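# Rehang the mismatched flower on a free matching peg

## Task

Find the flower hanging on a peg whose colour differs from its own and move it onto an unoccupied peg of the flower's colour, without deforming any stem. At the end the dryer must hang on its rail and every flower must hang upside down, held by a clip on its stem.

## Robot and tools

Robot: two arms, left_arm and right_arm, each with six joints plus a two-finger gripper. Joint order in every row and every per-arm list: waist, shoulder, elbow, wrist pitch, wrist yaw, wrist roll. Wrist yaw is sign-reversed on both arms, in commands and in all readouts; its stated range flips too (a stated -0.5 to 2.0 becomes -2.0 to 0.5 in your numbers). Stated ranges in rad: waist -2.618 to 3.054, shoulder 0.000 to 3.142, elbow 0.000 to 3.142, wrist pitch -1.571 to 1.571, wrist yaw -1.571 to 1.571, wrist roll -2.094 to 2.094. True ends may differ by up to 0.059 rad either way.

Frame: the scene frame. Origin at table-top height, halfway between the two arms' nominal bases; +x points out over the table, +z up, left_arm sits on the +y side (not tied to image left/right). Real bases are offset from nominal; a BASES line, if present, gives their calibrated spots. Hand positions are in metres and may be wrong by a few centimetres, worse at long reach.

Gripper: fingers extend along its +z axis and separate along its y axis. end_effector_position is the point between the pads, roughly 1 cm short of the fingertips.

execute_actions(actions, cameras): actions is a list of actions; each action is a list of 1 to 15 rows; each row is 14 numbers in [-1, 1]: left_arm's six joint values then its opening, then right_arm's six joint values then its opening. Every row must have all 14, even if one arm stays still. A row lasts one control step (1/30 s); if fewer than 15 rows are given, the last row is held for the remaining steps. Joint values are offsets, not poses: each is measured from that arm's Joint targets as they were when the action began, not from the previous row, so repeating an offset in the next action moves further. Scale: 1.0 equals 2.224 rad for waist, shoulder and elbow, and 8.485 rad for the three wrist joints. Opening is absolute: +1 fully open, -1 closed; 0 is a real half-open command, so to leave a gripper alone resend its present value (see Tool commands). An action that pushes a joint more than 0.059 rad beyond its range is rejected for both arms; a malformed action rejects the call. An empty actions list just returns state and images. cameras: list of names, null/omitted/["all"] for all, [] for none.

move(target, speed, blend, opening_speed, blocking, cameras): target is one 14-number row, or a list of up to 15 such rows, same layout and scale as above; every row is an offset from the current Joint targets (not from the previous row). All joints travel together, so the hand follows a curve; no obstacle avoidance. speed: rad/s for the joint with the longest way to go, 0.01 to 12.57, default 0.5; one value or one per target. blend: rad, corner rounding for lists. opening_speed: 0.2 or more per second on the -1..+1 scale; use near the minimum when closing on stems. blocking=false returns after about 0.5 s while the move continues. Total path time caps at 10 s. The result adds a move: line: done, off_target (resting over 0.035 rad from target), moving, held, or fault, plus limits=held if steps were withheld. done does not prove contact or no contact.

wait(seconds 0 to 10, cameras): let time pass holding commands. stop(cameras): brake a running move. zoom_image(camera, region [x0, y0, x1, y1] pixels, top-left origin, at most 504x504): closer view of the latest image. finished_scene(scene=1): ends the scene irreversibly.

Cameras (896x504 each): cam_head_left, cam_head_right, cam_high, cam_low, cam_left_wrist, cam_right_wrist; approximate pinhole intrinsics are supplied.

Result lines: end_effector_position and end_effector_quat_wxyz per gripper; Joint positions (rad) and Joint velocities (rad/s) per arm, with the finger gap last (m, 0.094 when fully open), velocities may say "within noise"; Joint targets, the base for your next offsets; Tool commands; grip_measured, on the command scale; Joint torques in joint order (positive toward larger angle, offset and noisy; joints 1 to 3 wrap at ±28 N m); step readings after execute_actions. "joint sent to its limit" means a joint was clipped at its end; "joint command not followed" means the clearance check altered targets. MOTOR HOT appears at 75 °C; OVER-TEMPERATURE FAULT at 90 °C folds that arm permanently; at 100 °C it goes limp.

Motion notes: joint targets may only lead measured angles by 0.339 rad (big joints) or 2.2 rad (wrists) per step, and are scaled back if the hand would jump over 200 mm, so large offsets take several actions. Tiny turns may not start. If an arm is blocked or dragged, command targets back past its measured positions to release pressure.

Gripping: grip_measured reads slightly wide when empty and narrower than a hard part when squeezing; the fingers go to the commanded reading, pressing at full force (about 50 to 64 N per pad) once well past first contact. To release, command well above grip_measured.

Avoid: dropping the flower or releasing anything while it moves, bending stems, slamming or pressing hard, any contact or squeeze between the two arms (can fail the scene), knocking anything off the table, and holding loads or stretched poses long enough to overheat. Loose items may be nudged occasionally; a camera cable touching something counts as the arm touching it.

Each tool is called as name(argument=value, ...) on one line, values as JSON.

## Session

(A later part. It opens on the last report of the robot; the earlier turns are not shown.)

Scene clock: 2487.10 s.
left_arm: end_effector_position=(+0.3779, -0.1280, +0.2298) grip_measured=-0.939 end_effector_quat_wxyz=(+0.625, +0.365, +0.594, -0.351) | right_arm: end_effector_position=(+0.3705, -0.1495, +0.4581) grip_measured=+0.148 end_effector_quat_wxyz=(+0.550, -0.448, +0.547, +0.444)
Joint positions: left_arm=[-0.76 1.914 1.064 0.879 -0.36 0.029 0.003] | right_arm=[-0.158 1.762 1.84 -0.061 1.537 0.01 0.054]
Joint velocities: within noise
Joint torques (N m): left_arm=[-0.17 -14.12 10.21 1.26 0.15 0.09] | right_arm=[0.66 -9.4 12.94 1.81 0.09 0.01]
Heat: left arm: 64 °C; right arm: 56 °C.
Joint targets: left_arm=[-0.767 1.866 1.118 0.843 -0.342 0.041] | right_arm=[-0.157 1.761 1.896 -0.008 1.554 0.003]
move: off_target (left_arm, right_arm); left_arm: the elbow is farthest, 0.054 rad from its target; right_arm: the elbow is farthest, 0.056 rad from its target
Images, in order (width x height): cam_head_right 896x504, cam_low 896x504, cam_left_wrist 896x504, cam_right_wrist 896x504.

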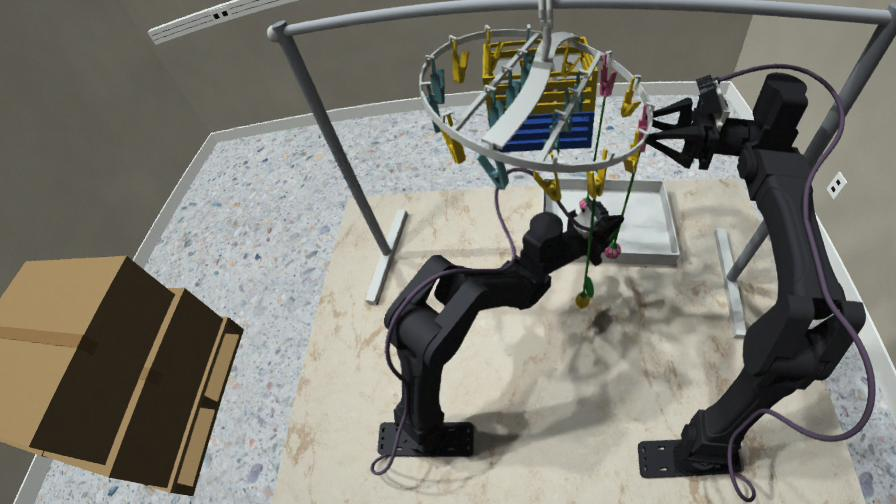

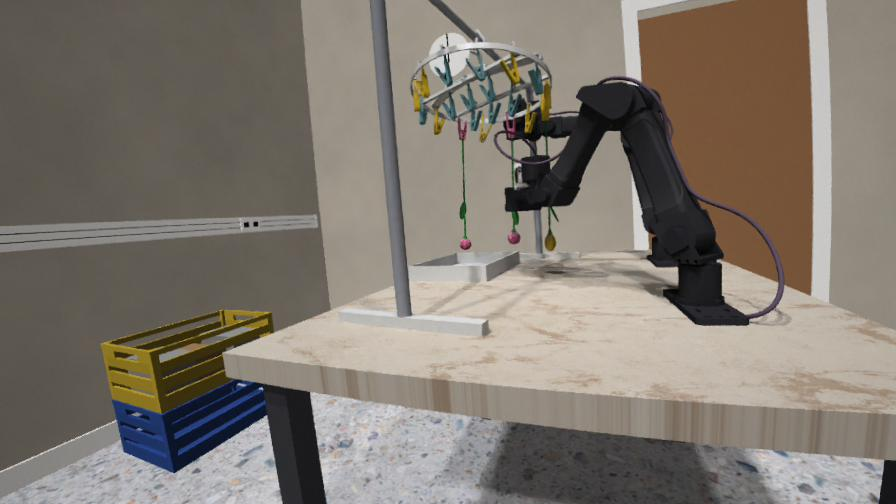

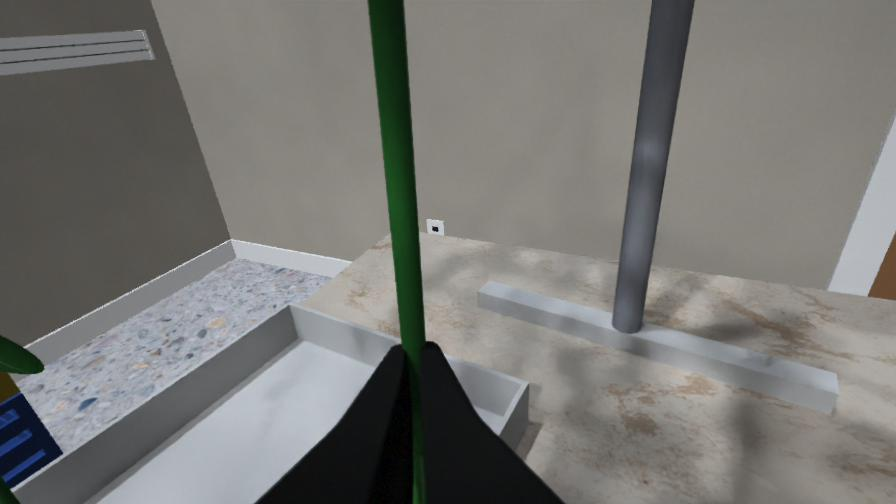

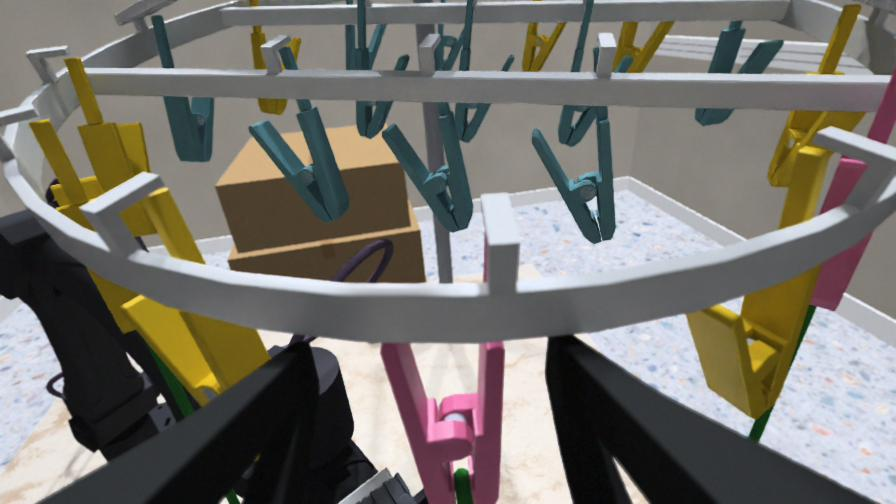

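move(target=[[0,0,0,0,0,0,-0.98,0,0,0,0,0,0,0.4],[0,0,0,0,0,0,-0.98,-0.045,-0.0135,-0.027,0,0,0,0.4]], speed=0.12, opening_speed=0.5, cameras=["cam_low","cam_right_wrist","cam_left_wrist","cam_head_right"])

Scene clock: 2524.97 s.
left_arm: end_effector_position=(+0.3779, -0.1280, +0.2298) grip_measured=-0.939 end_effector_quat_wxyz=(+0.625, +0.365, +0.594, -0.351) | right_arm: end_effector_position=(+0.3795, -0.1910, +0.4581) grip_measured=+0.398 end_effector_quat_wxyz=(+0.572, -0.420, +0.568, +0.417)
Joint positions: left_arm=[-0.76 1.914 1.064 0.879 -0.36 0.029 0.003] | right_arm=[-0.258 1.762 1.84 -0.061 1.537 0.01 0.066]
Joint velocities: within noise
Joint torques (N m): left_arm=[-0.17 -14.11 10.09 1.24 0.11 0.08] | right_arm=[-0.31 -12.29 7.17 1.81 0.09 0.01]
Heat: left arm: 65 °C; right arm: 55 °C.
Joint targets: left_arm=[-0.767 1.866 1.118 0.843 -0.342 0.041] | right_arm=[-0.258 1.731 1.836 -0.008 1.554 0.003]
move: off_target (left_arm, right_arm); left_arm: the elbow is farthest, 0.054 rad from its target; right_arm: the wrist pitch is farthest, 0.053 rad from its target
Images, in order (width x height): cam_head_right 896x504, cam_low 896x504, cam_left_wrist 896x504, cam_right_wrist 896x504.

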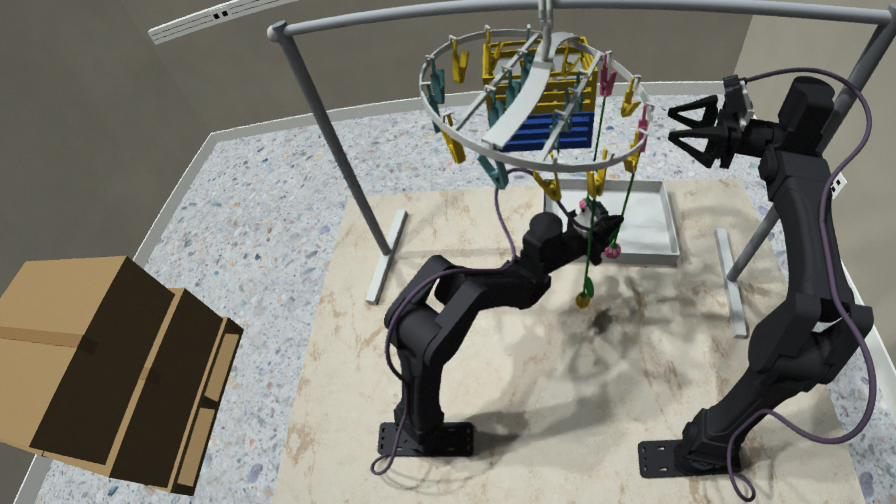

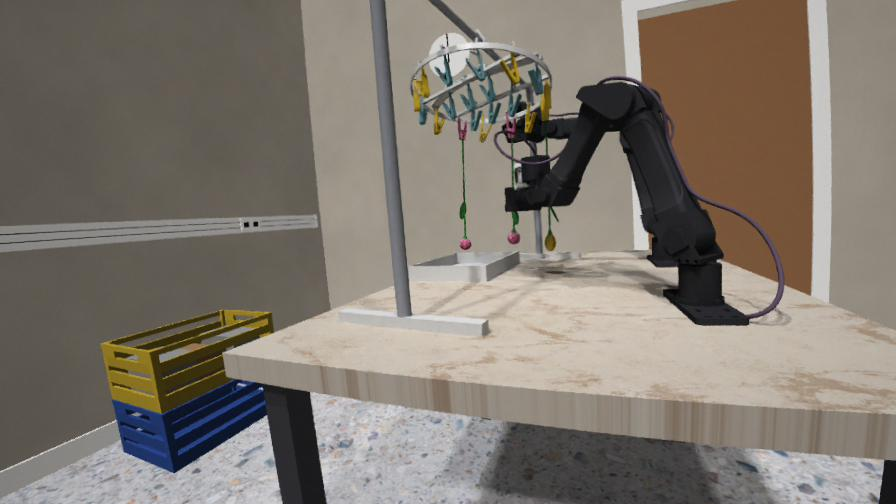

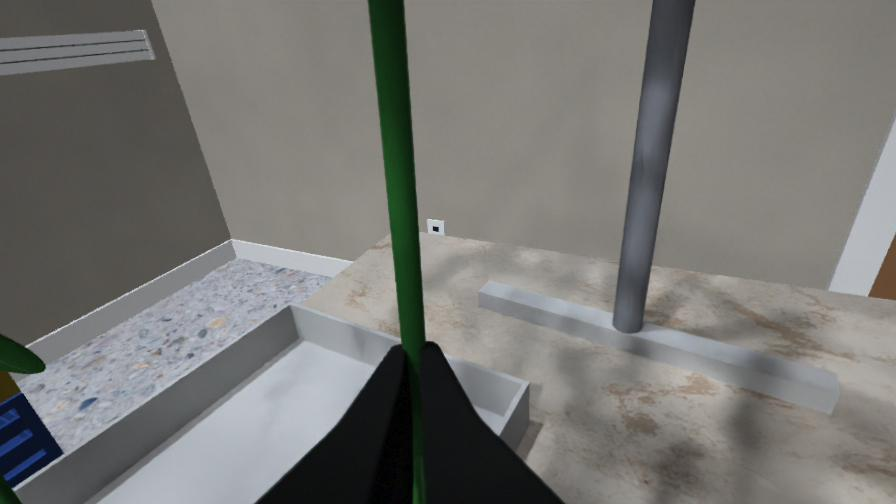

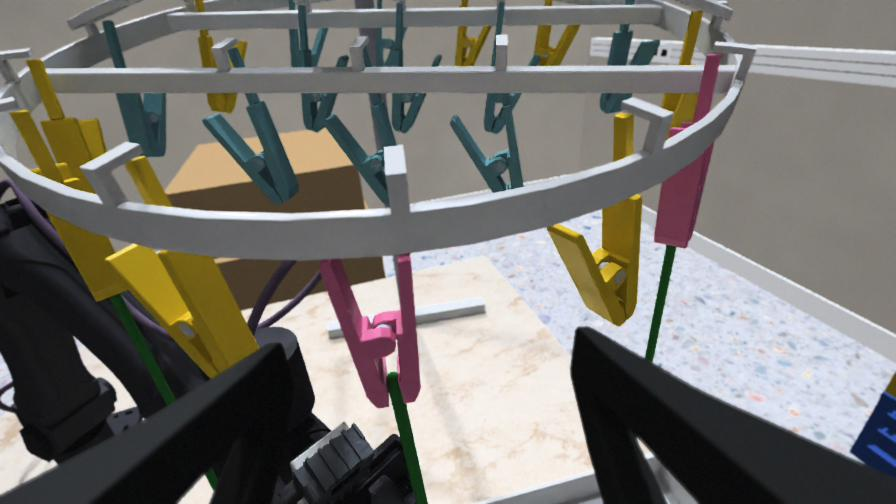

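zoom_image(camera="cam_right_wrist", region=[310, 240, 470, 440])

Scaled by 2.520 from the camera's 896x504 image, which has a finer 1280x720 frame.

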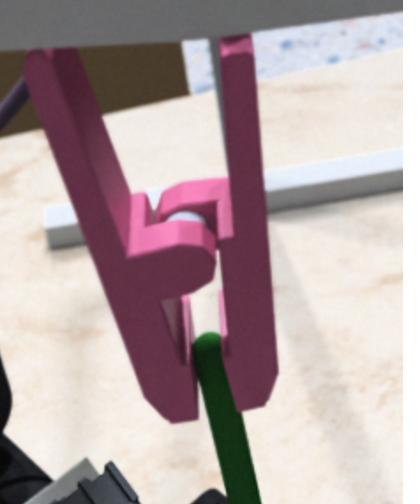

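move(target=[0,0,0,0,0,0,-0.6,0,0,0,0,0,0,0.4], speed=0.05, opening_speed=0.2, cameras=["cam_low","cam_right_wrist","cam_left_wrist","cam_head_right"])

zoom_image(camera="cam_right_wrist", region=[310, 240, 470, 440])

Scene clock: 2539.37 s.
left_arm: end_effector_position=(+0.3785, -0.1274, +0.2298) grip_measured=-0.602 end_effector_quat_wxyz=(+0.625, +0.365, +0.594, -0.351) | right_arm: end_effector_position=(+0.3795, -0.1910, +0.4581) grip_measured=+0.398 end_effector_quat_wxyz=(+0.572, -0.420, +0.568, +0.417)
Joint positions: left_arm=[-0.759 1.914 1.064 0.879 -0.36 0.029 0.019] | right_arm=[-0.258 1.762 1.84 -0.061 1.537 0.01 0.066]
Joint velocities: within noise
Joint torques (N m): left_arm=[-0.4 -14.02 10.09 1.2 0.08 0.11] | right_arm=[-0.35 -12.29 7.19 1.81 0.09 0]
Heat: left arm: 66 °C; right arm: 49 °C.
Joint targets: left_arm=[-0.767 1.866 1.118 0.843 -0.342 0.041] | right_arm=[-0.258 1.731 1.836 -0.008 1.554 0.003]
move: off_target (left_arm, right_arm); left_arm: the elbow is farthest, 0.054 rad from its target; right_arm: the wrist pitch is farthest, 0.053 rad from its target
Images, in order (width x height): cam_head_right 896x504, cam_low 896x504, cam_left_wrist 896x504, cam_right_wrist 896x504.

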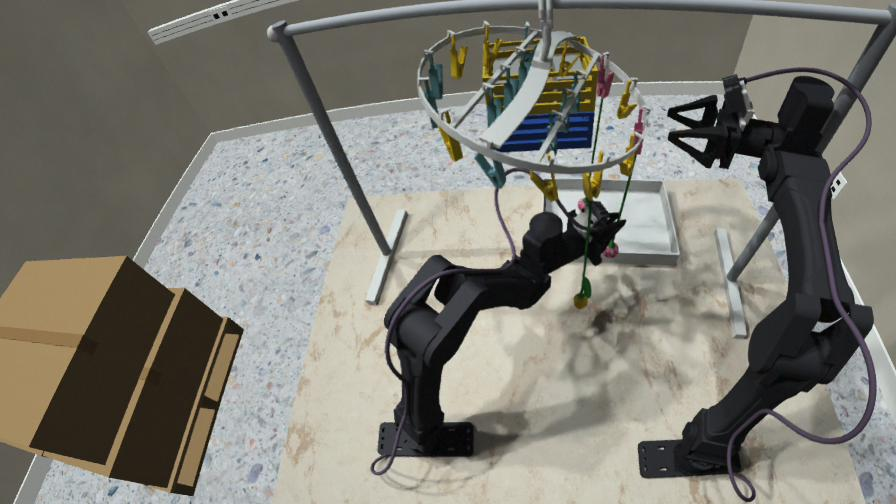

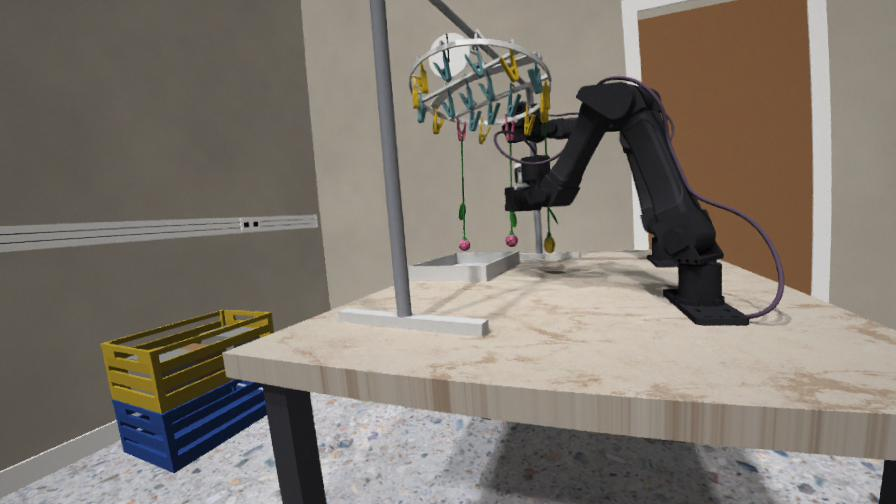

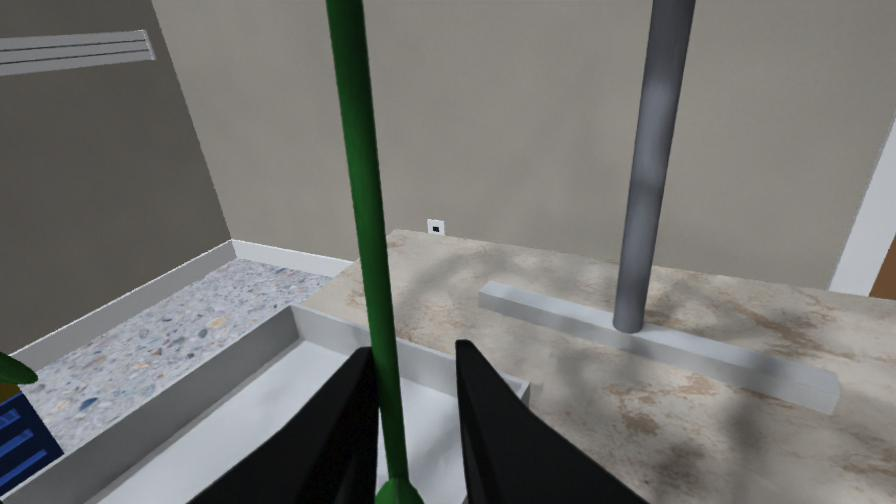

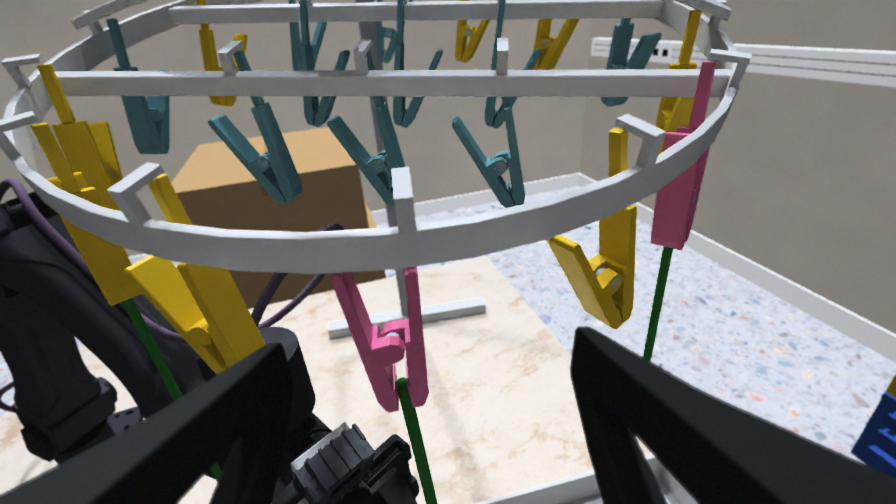

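Scaled by 2.520 from the camera's 896x504 image, which has a finer 1280x720 frame.

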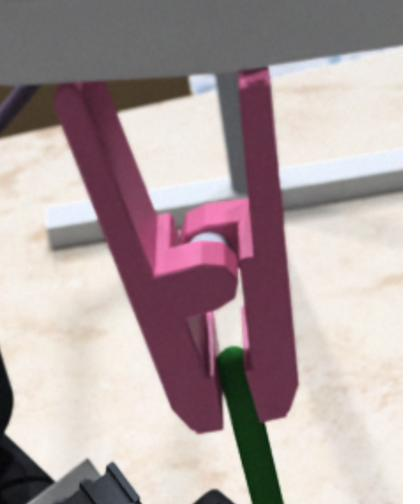

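move(target=[0,0,0,0,0,0,-0.1,0,0,0,0,0,0,0.4], speed=0.05, opening_speed=0.3, cameras=["cam_left_wrist","cam_head_right","cam_head_left"])

Scene clock: 2545.60 s.
left_arm: end_effector_position=(+0.3785, -0.1274, +0.2298) grip_measured=-0.102 end_effector_quat_wxyz=(+0.625, +0.365, +0.594, -0.351) | right_arm: end_effector_position=(+0.3795, -0.1910, +0.4581) grip_measured=+0.398 end_effector_quat_wxyz=(+0.572, -0.420, +0.568, +0.417)
Joint positions: left_arm=[-0.759 1.914 1.064 0.879 -0.36 0.029 0.042] | right_arm=[-0.258 1.762 1.84 -0.061 1.537 0.01 0.066]
Joint velocities: within noise
Joint torques (N m): left_arm=[-0.23 -14.13 10.04 1.28 0.14 0.04] | right_arm=[-0.35 -12.29 7.17 1.81 0.09 0.01]
Heat: left arm: 66 °C; right arm: 47 °C.
Joint targets: left_arm=[-0.767 1.866 1.118 0.843 -0.342 0.041] | right_arm=[-0.258 1.731 1.836 -0.008 1.554 0.003]
move: off_target (left_arm, right_arm); left_arm: the elbow is farthest, 0.054 rad from its target; right_arm: the wrist pitch is farthest, 0.053 rad from its target
Images, in order (width x height): cam_head_left 896x504, cam_head_right 896x504, cam_left_wrist 896x504.

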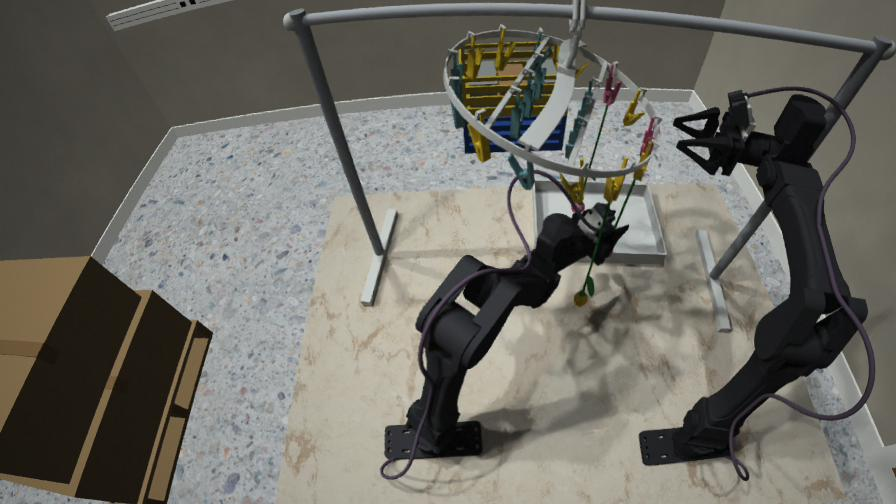

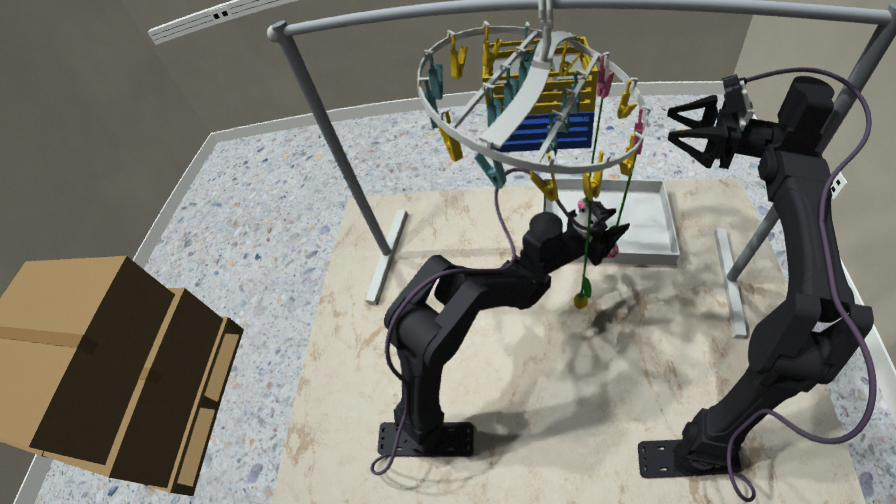

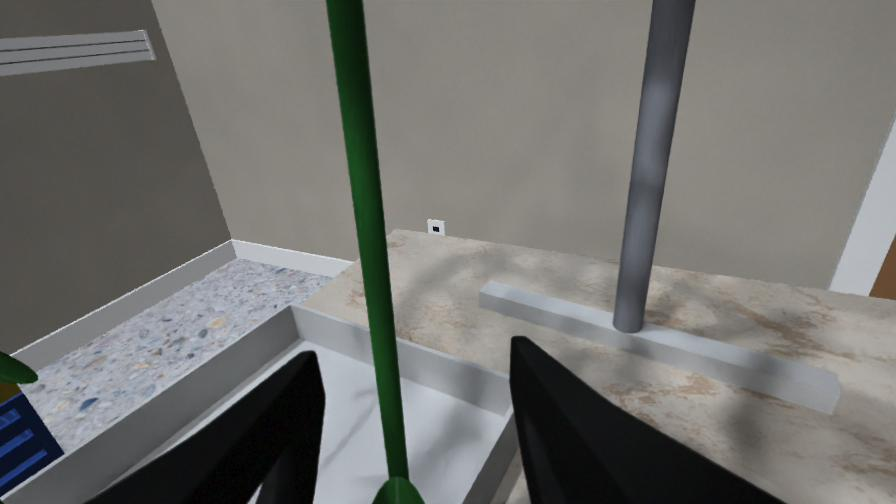

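move(target=[[0,0,-0.0225,0.0067,0,0,-0.1,0,0,0,0,0,0,0.4],[0.0315,-0.0823,-0.1403,0.0183,-0.0112,0,-0.1,0,0,0,0,0,0,0.4]], speed=0.2, cameras=["cam_left_wrist","cam_head_right","cam_low","cam_right_wrist"])

Scene clock: 2571.97 s.
left_arm: end_effector_position=(+0.3460, -0.0758, +0.2268) grip_measured=-0.102 end_effector_quat_wxyz=(+0.616, +0.370, +0.598, -0.354) | right_arm: end_effector_position=(+0.3795, -0.1910, +0.4581) grip_measured=+0.398 end_effector_quat_wxyz=(+0.572, -0.420, +0.568, +0.417)
Joint positions: left_arm=[-0.696 1.723 0.82 0.914 -0.436 0.029 0.042] | right_arm=[-0.258 1.762 1.84 -0.061 1.537 0.01 0.066]
Joint velocities: within noise
Joint torques (N m): left_arm=[0.47 -11.48 4.1 2.26 -0.06 0.06] | right_arm=[-0.35 -12.29 7.17 1.81 0.09 0]
Heat: left arm: 66 °C; right arm: 44 °C.
Joint targets: left_arm=[-0.696 1.683 0.806 0.998 -0.437 0.041] | right_arm=[-0.258 1.731 1.836 -0.008 1.554 0.003]
move: off_target (left_arm, right_arm); left_arm: the wrist pitch is farthest, 0.084 rad from its target; right_arm: the wrist pitch is farthest, 0.053 rad from its target
Images, in order (width x height): cam_head_right 896x504, cam_low 896x504, cam_left_wrist 896x504, cam_right_wrist 896x504.

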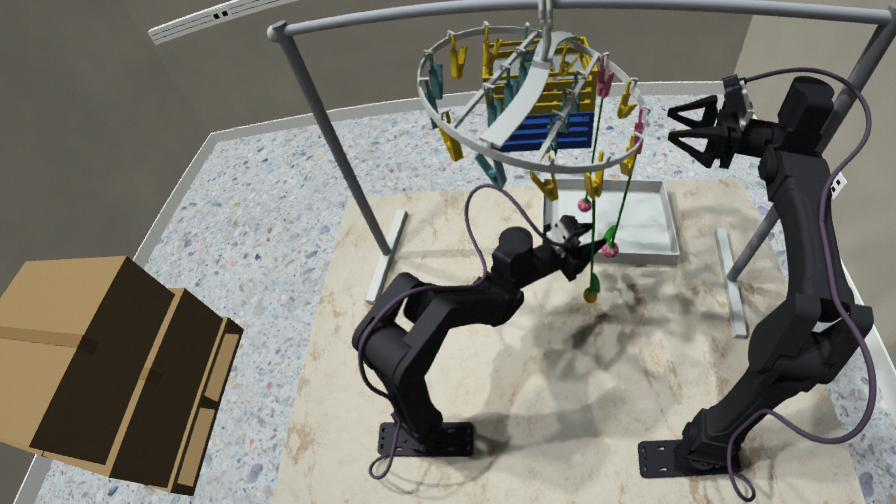

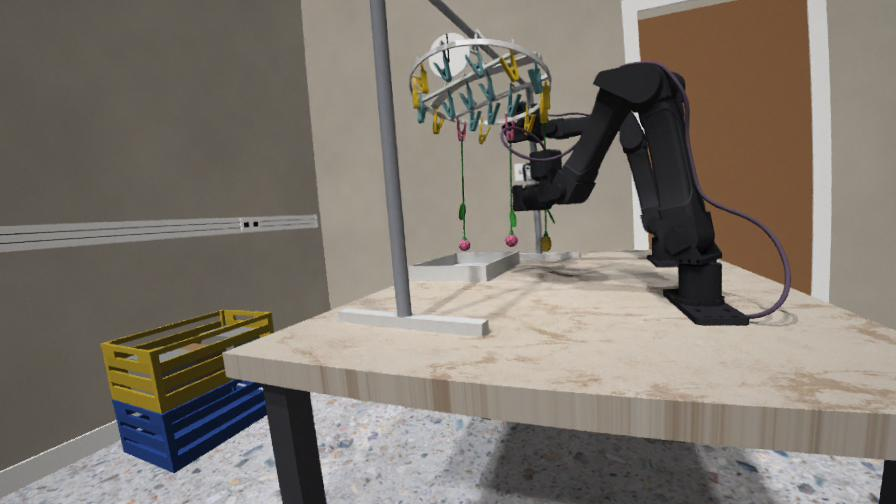

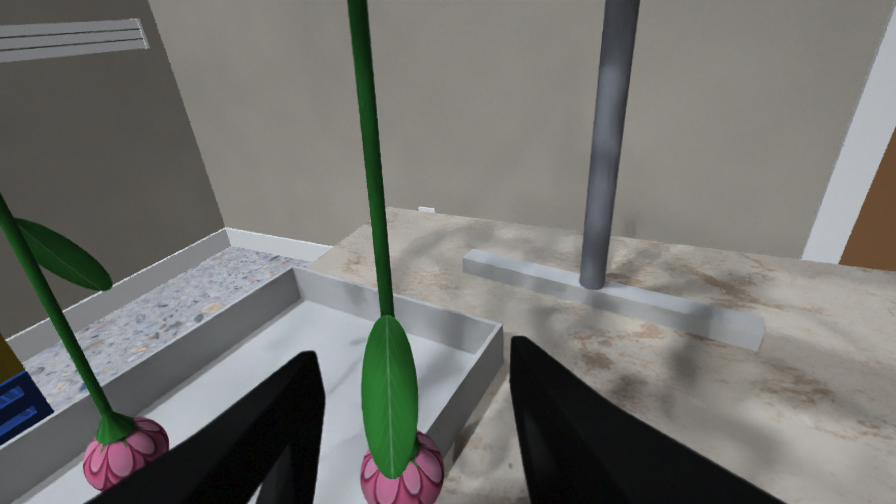

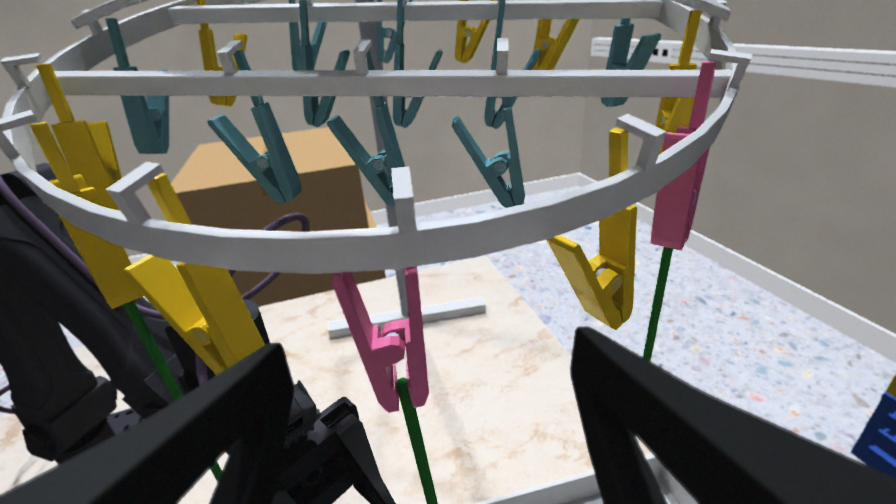

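zoom_image(camera="cam_head_right", region=[500, 170, 670, 320])

zoom_image(camera="cam_low", region=[480, 110, 600, 270])

Scaled by 2.965 from the camera's 896x504 image, which has a finer 1280x720 frame.

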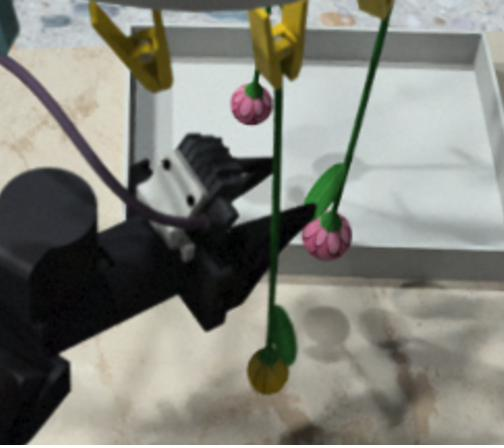

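Scaled by 3.150 from the camera's 896x504 image, which has a finer 1280x720 frame.

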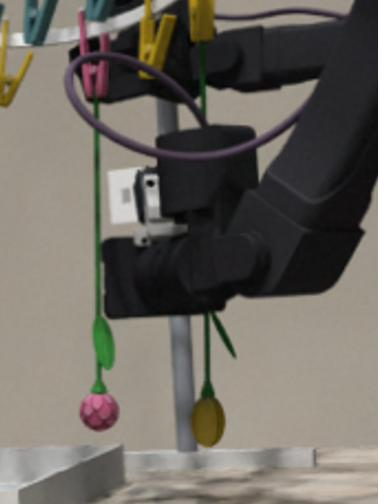

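zoom_image(camera="cam_head_right", region=[560, 190, 630, 310])

execute_actions(actions=[], cameras=["cam_head_left"])

zoom_image(camera="cam_head_left", region=[540, 180, 650, 320])

Scaled by 4.200 from the camera's 896x504 image, which has a finer 1280x720 frame.

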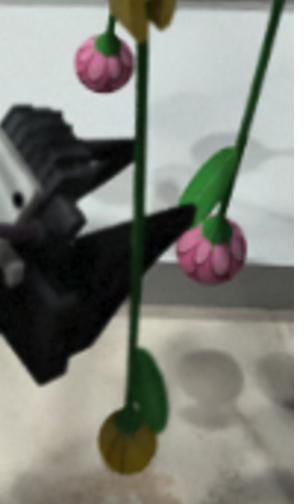

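Scene clock: 2583.93 s.
left_arm: end_effector_position=(+0.3457, -0.0759, +0.2271) grip_measured=-0.102 end_effector_quat_wxyz=(+0.616, +0.371, +0.597, -0.354) | right_arm: end_effector_position=(+0.3795, -0.1910, +0.4581) grip_measured=+0.398 end_effector_quat_wxyz=(+0.572, -0.420, +0.568, +0.417)
Joint positions: left_arm=[-0.696 1.723 0.82 0.915 -0.438 0.029 0.042] | right_arm=[-0.258 1.762 1.84 -0.061 1.537 0.01 0.066]
Joint velocities: within noise
Joint torques (N m): left_arm=[0.5 -11.23 3.86 2.29 -0.08 0.07] | right_arm=[-0.34 -12.29 7.17 1.81 0.09 0.01]
Heat: left arm: 62 °C; right arm: 44 °C.
Joint targets: left_arm=[-0.696 1.683 0.806 0.998 -0.437 0.041] | right_arm=[-0.258 1.731 1.836 -0.008 1.554 0.003]
Tool commands: left_gripper/opening=-0.1 right_gripper/opening=+0.4
Images, in order (width x height): cam_head_left 896x504.

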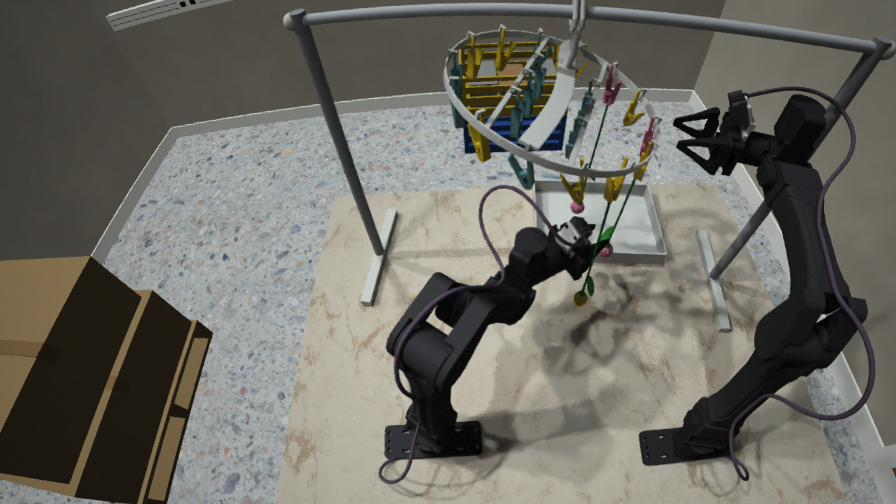

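Scaled by 3.600 from the camera's 896x504 image, which has a finer 1280x720 frame.

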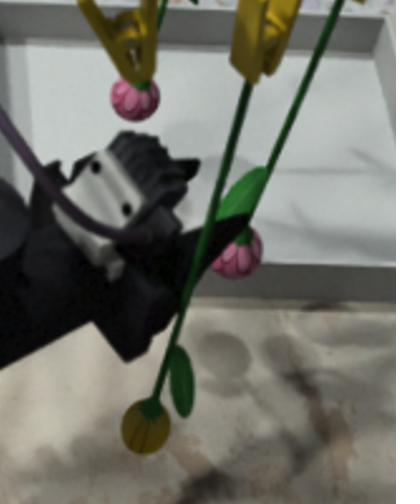

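move(target=[0.1286,-0.0796,-0.0866,0.0024,-0.0337,0,-0.1,0,0,0,0,0,0,0.4], speed=0.2, cameras=["cam_left_wrist","cam_head_right","cam_low","cam_head_left"])

Scene clock: 2625.77 s.
left_arm: end_effector_position=(+0.3413, +0.0207, +0.2307) grip_measured=-0.102 end_effector_quat_wxyz=(+0.620, +0.375, +0.591, -0.354) | right_arm: end_effector_position=(+0.3795, -0.1910, +0.4581) grip_measured=+0.398 end_effector_quat_wxyz=(+0.572, -0.420, +0.568, +0.417)
Joint positions: left_arm=[-0.42 1.541 0.627 0.942 -0.722 0.029 0.042] | right_arm=[-0.258 1.762 1.84 -0.061 1.537 0.01 0.066]
Joint velocities: within noise
Joint torques (N m): left_arm=[0.35 -9.06 4.05 2.11 -0.08 0.1] | right_arm=[-0.35 -12.29 7.17 1.81 0.09 0.01]
Heat: left arm: 59 °C; right arm: 43 °C.
Joint targets: left_arm=[-0.410 1.506 0.613 1.018 -0.723 0.041] | right_arm=[-0.258 1.731 1.836 -0.008 1.554 0.003]
move: off_target (left_arm, right_arm); left_arm: the wrist pitch is farthest, 0.077 rad from its target; right_arm: the wrist pitch is farthest, 0.053 rad from its target
Images, in order (width x height): cam_head_left 896x504, cam_head_right 896x504, cam_low 896x504, cam_left_wrist 896x504.

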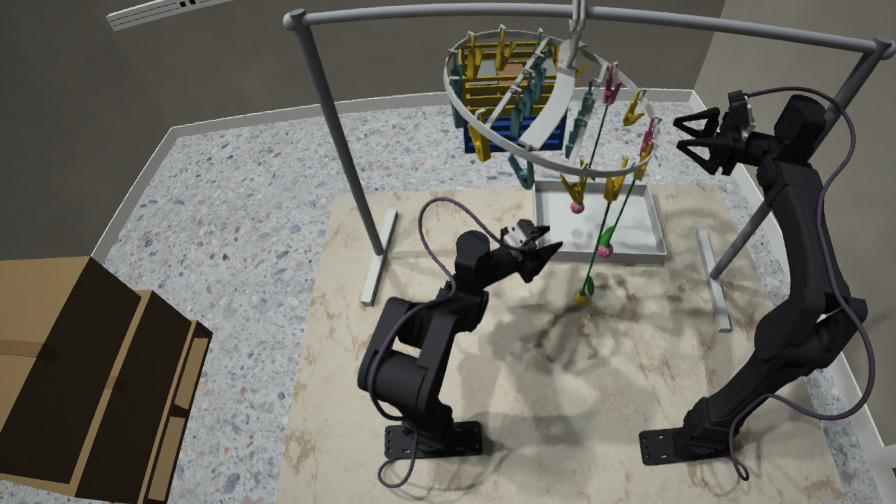

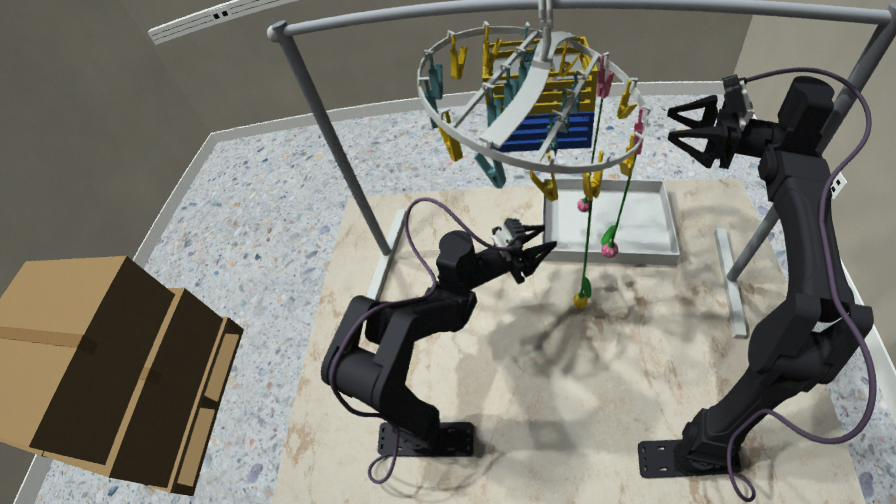

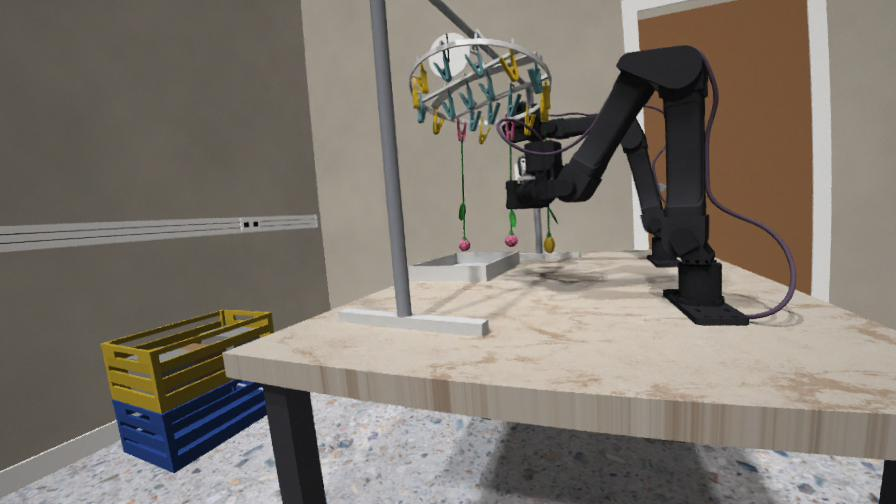

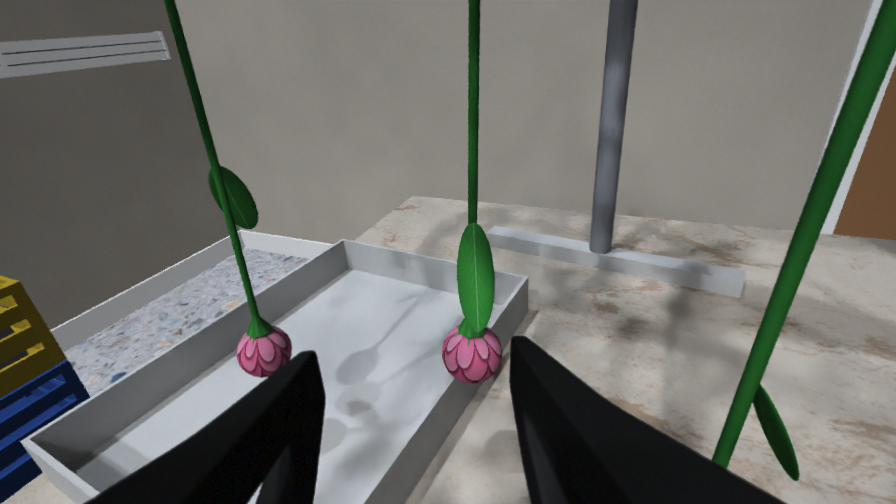

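move(target=[0,0,0,0,0,0,-0.1,-0.06,0,0,0,0,0,0.4], speed=0.25, cameras=["cam_low","cam_head_right","cam_head_left","cam_right_wrist","cam_high"])

zoom_image(camera="cam_low", region=[400, 100, 580, 270])

zoom_image(camera="cam_head_right", region=[540, 80, 670, 320])

zoom_image(camera="cam_head_left", region=[540, 80, 670, 320])

Scene clock: 2633.23 s.
left_arm: end_effector_position=(+0.3414, +0.0211, +0.2307) grip_measured=-0.102 end_effector_quat_wxyz=(+0.620, +0.375, +0.591, -0.354) | right_arm: end_effector_position=(+0.3851, -0.2481, +0.4581) grip_measured=+0.398 end_effector_quat_wxyz=(+0.598, -0.381, +0.595, +0.377)
Joint positions: left_arm=[-0.418 1.541 0.627 0.942 -0.723 0.029 0.042] | right_arm=[-0.393 1.762 1.84 -0.061 1.537 0.01 0.066]
Joint velocities: within noise
Joint torques (N m): left_arm=[0.42 -8.79 4.03 2.16 -0.07 0.08] | right_arm=[-0.09 -12.29 7.19 1.82 0.1 0.01]
Heat: left arm: 55 °C; right arm: 43 °C.
Joint targets: left_arm=[-0.410 1.506 0.613 1.018 -0.723 0.041] | right_arm=[-0.391 1.731 1.836 -0.008 1.554 0.003]
move: off_target (left_arm, right_arm); left_arm: the wrist pitch is farthest, 0.076 rad from its target; right_arm: the wrist pitch is farthest, 0.053 rad from its target
Images, in order (width x height): cam_head_left 896x504, cam_head_right 896x504, cam_high 896x504, cam_low 896x504, cam_right_wrist 896x504.

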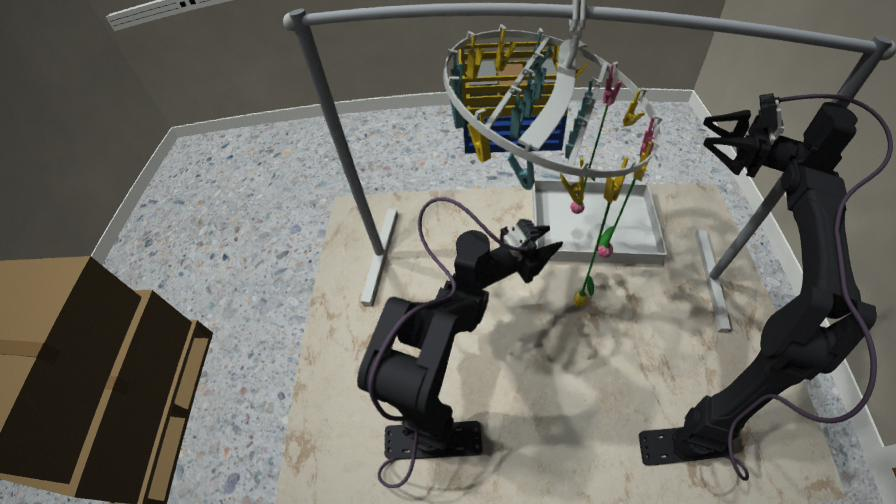

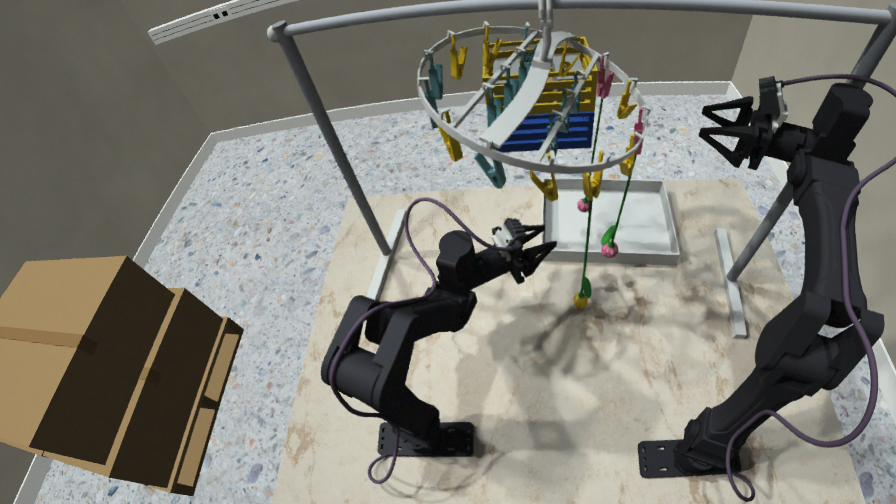

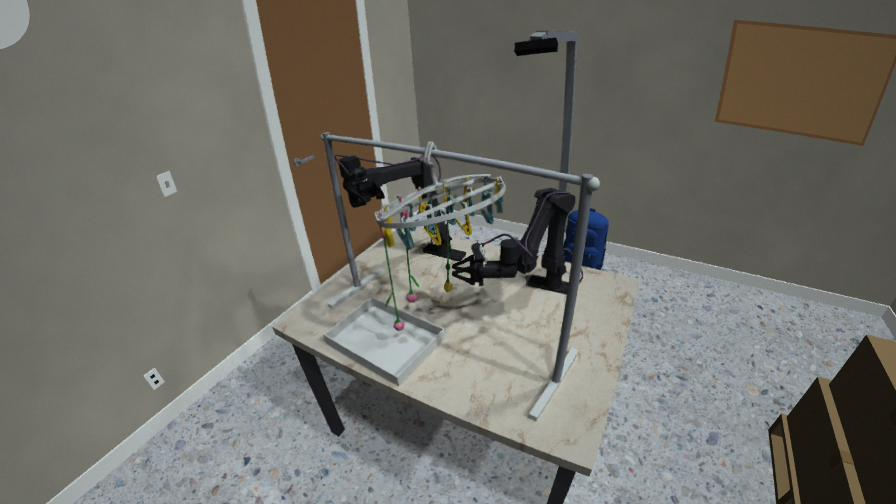

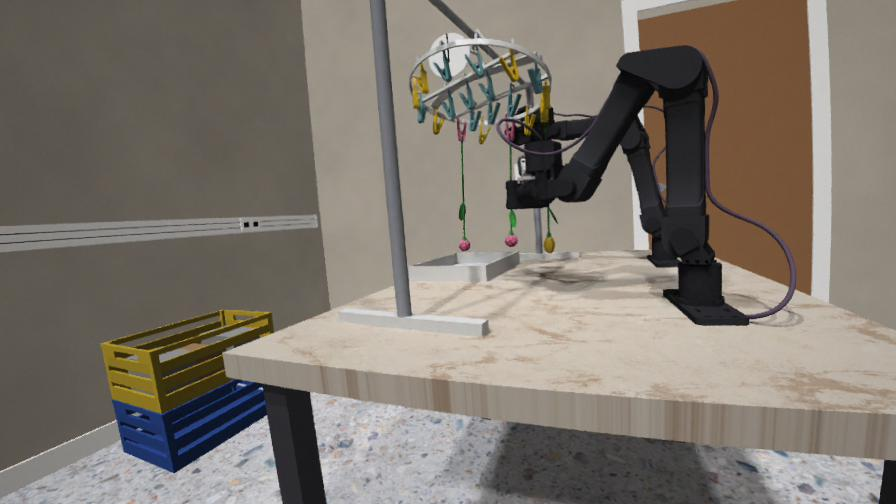

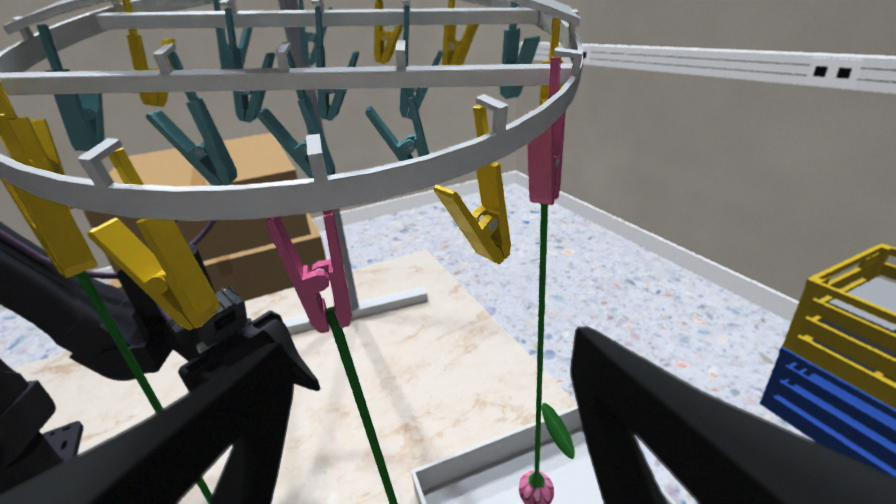

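Scaled by 2.800 from the camera's 896x504 image, which has a finer 1280x720 frame.

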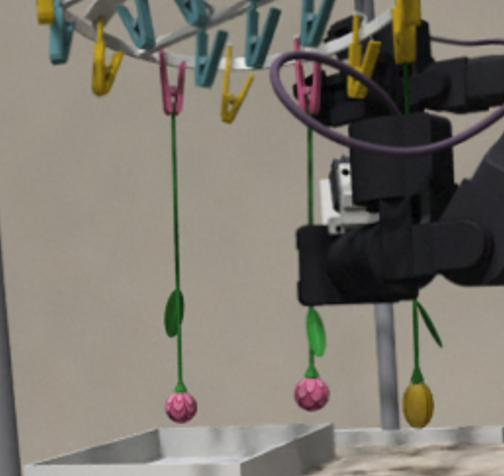

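Scaled by 2.100 from the camera's 896x504 image, which has a finer 1280x720 frame.

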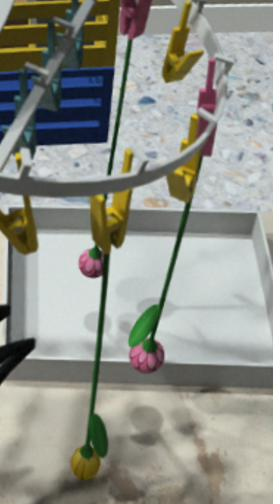

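Scaled by 2.100 from the camera's 896x504 image, which has a finer 1280x720 frame.

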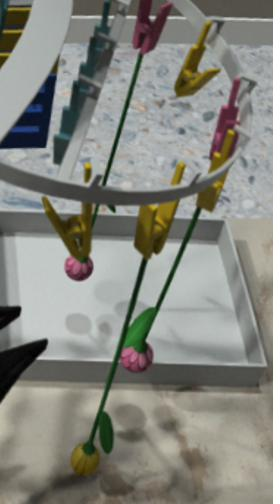

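finished_scene()

The scene is finished: the task was done.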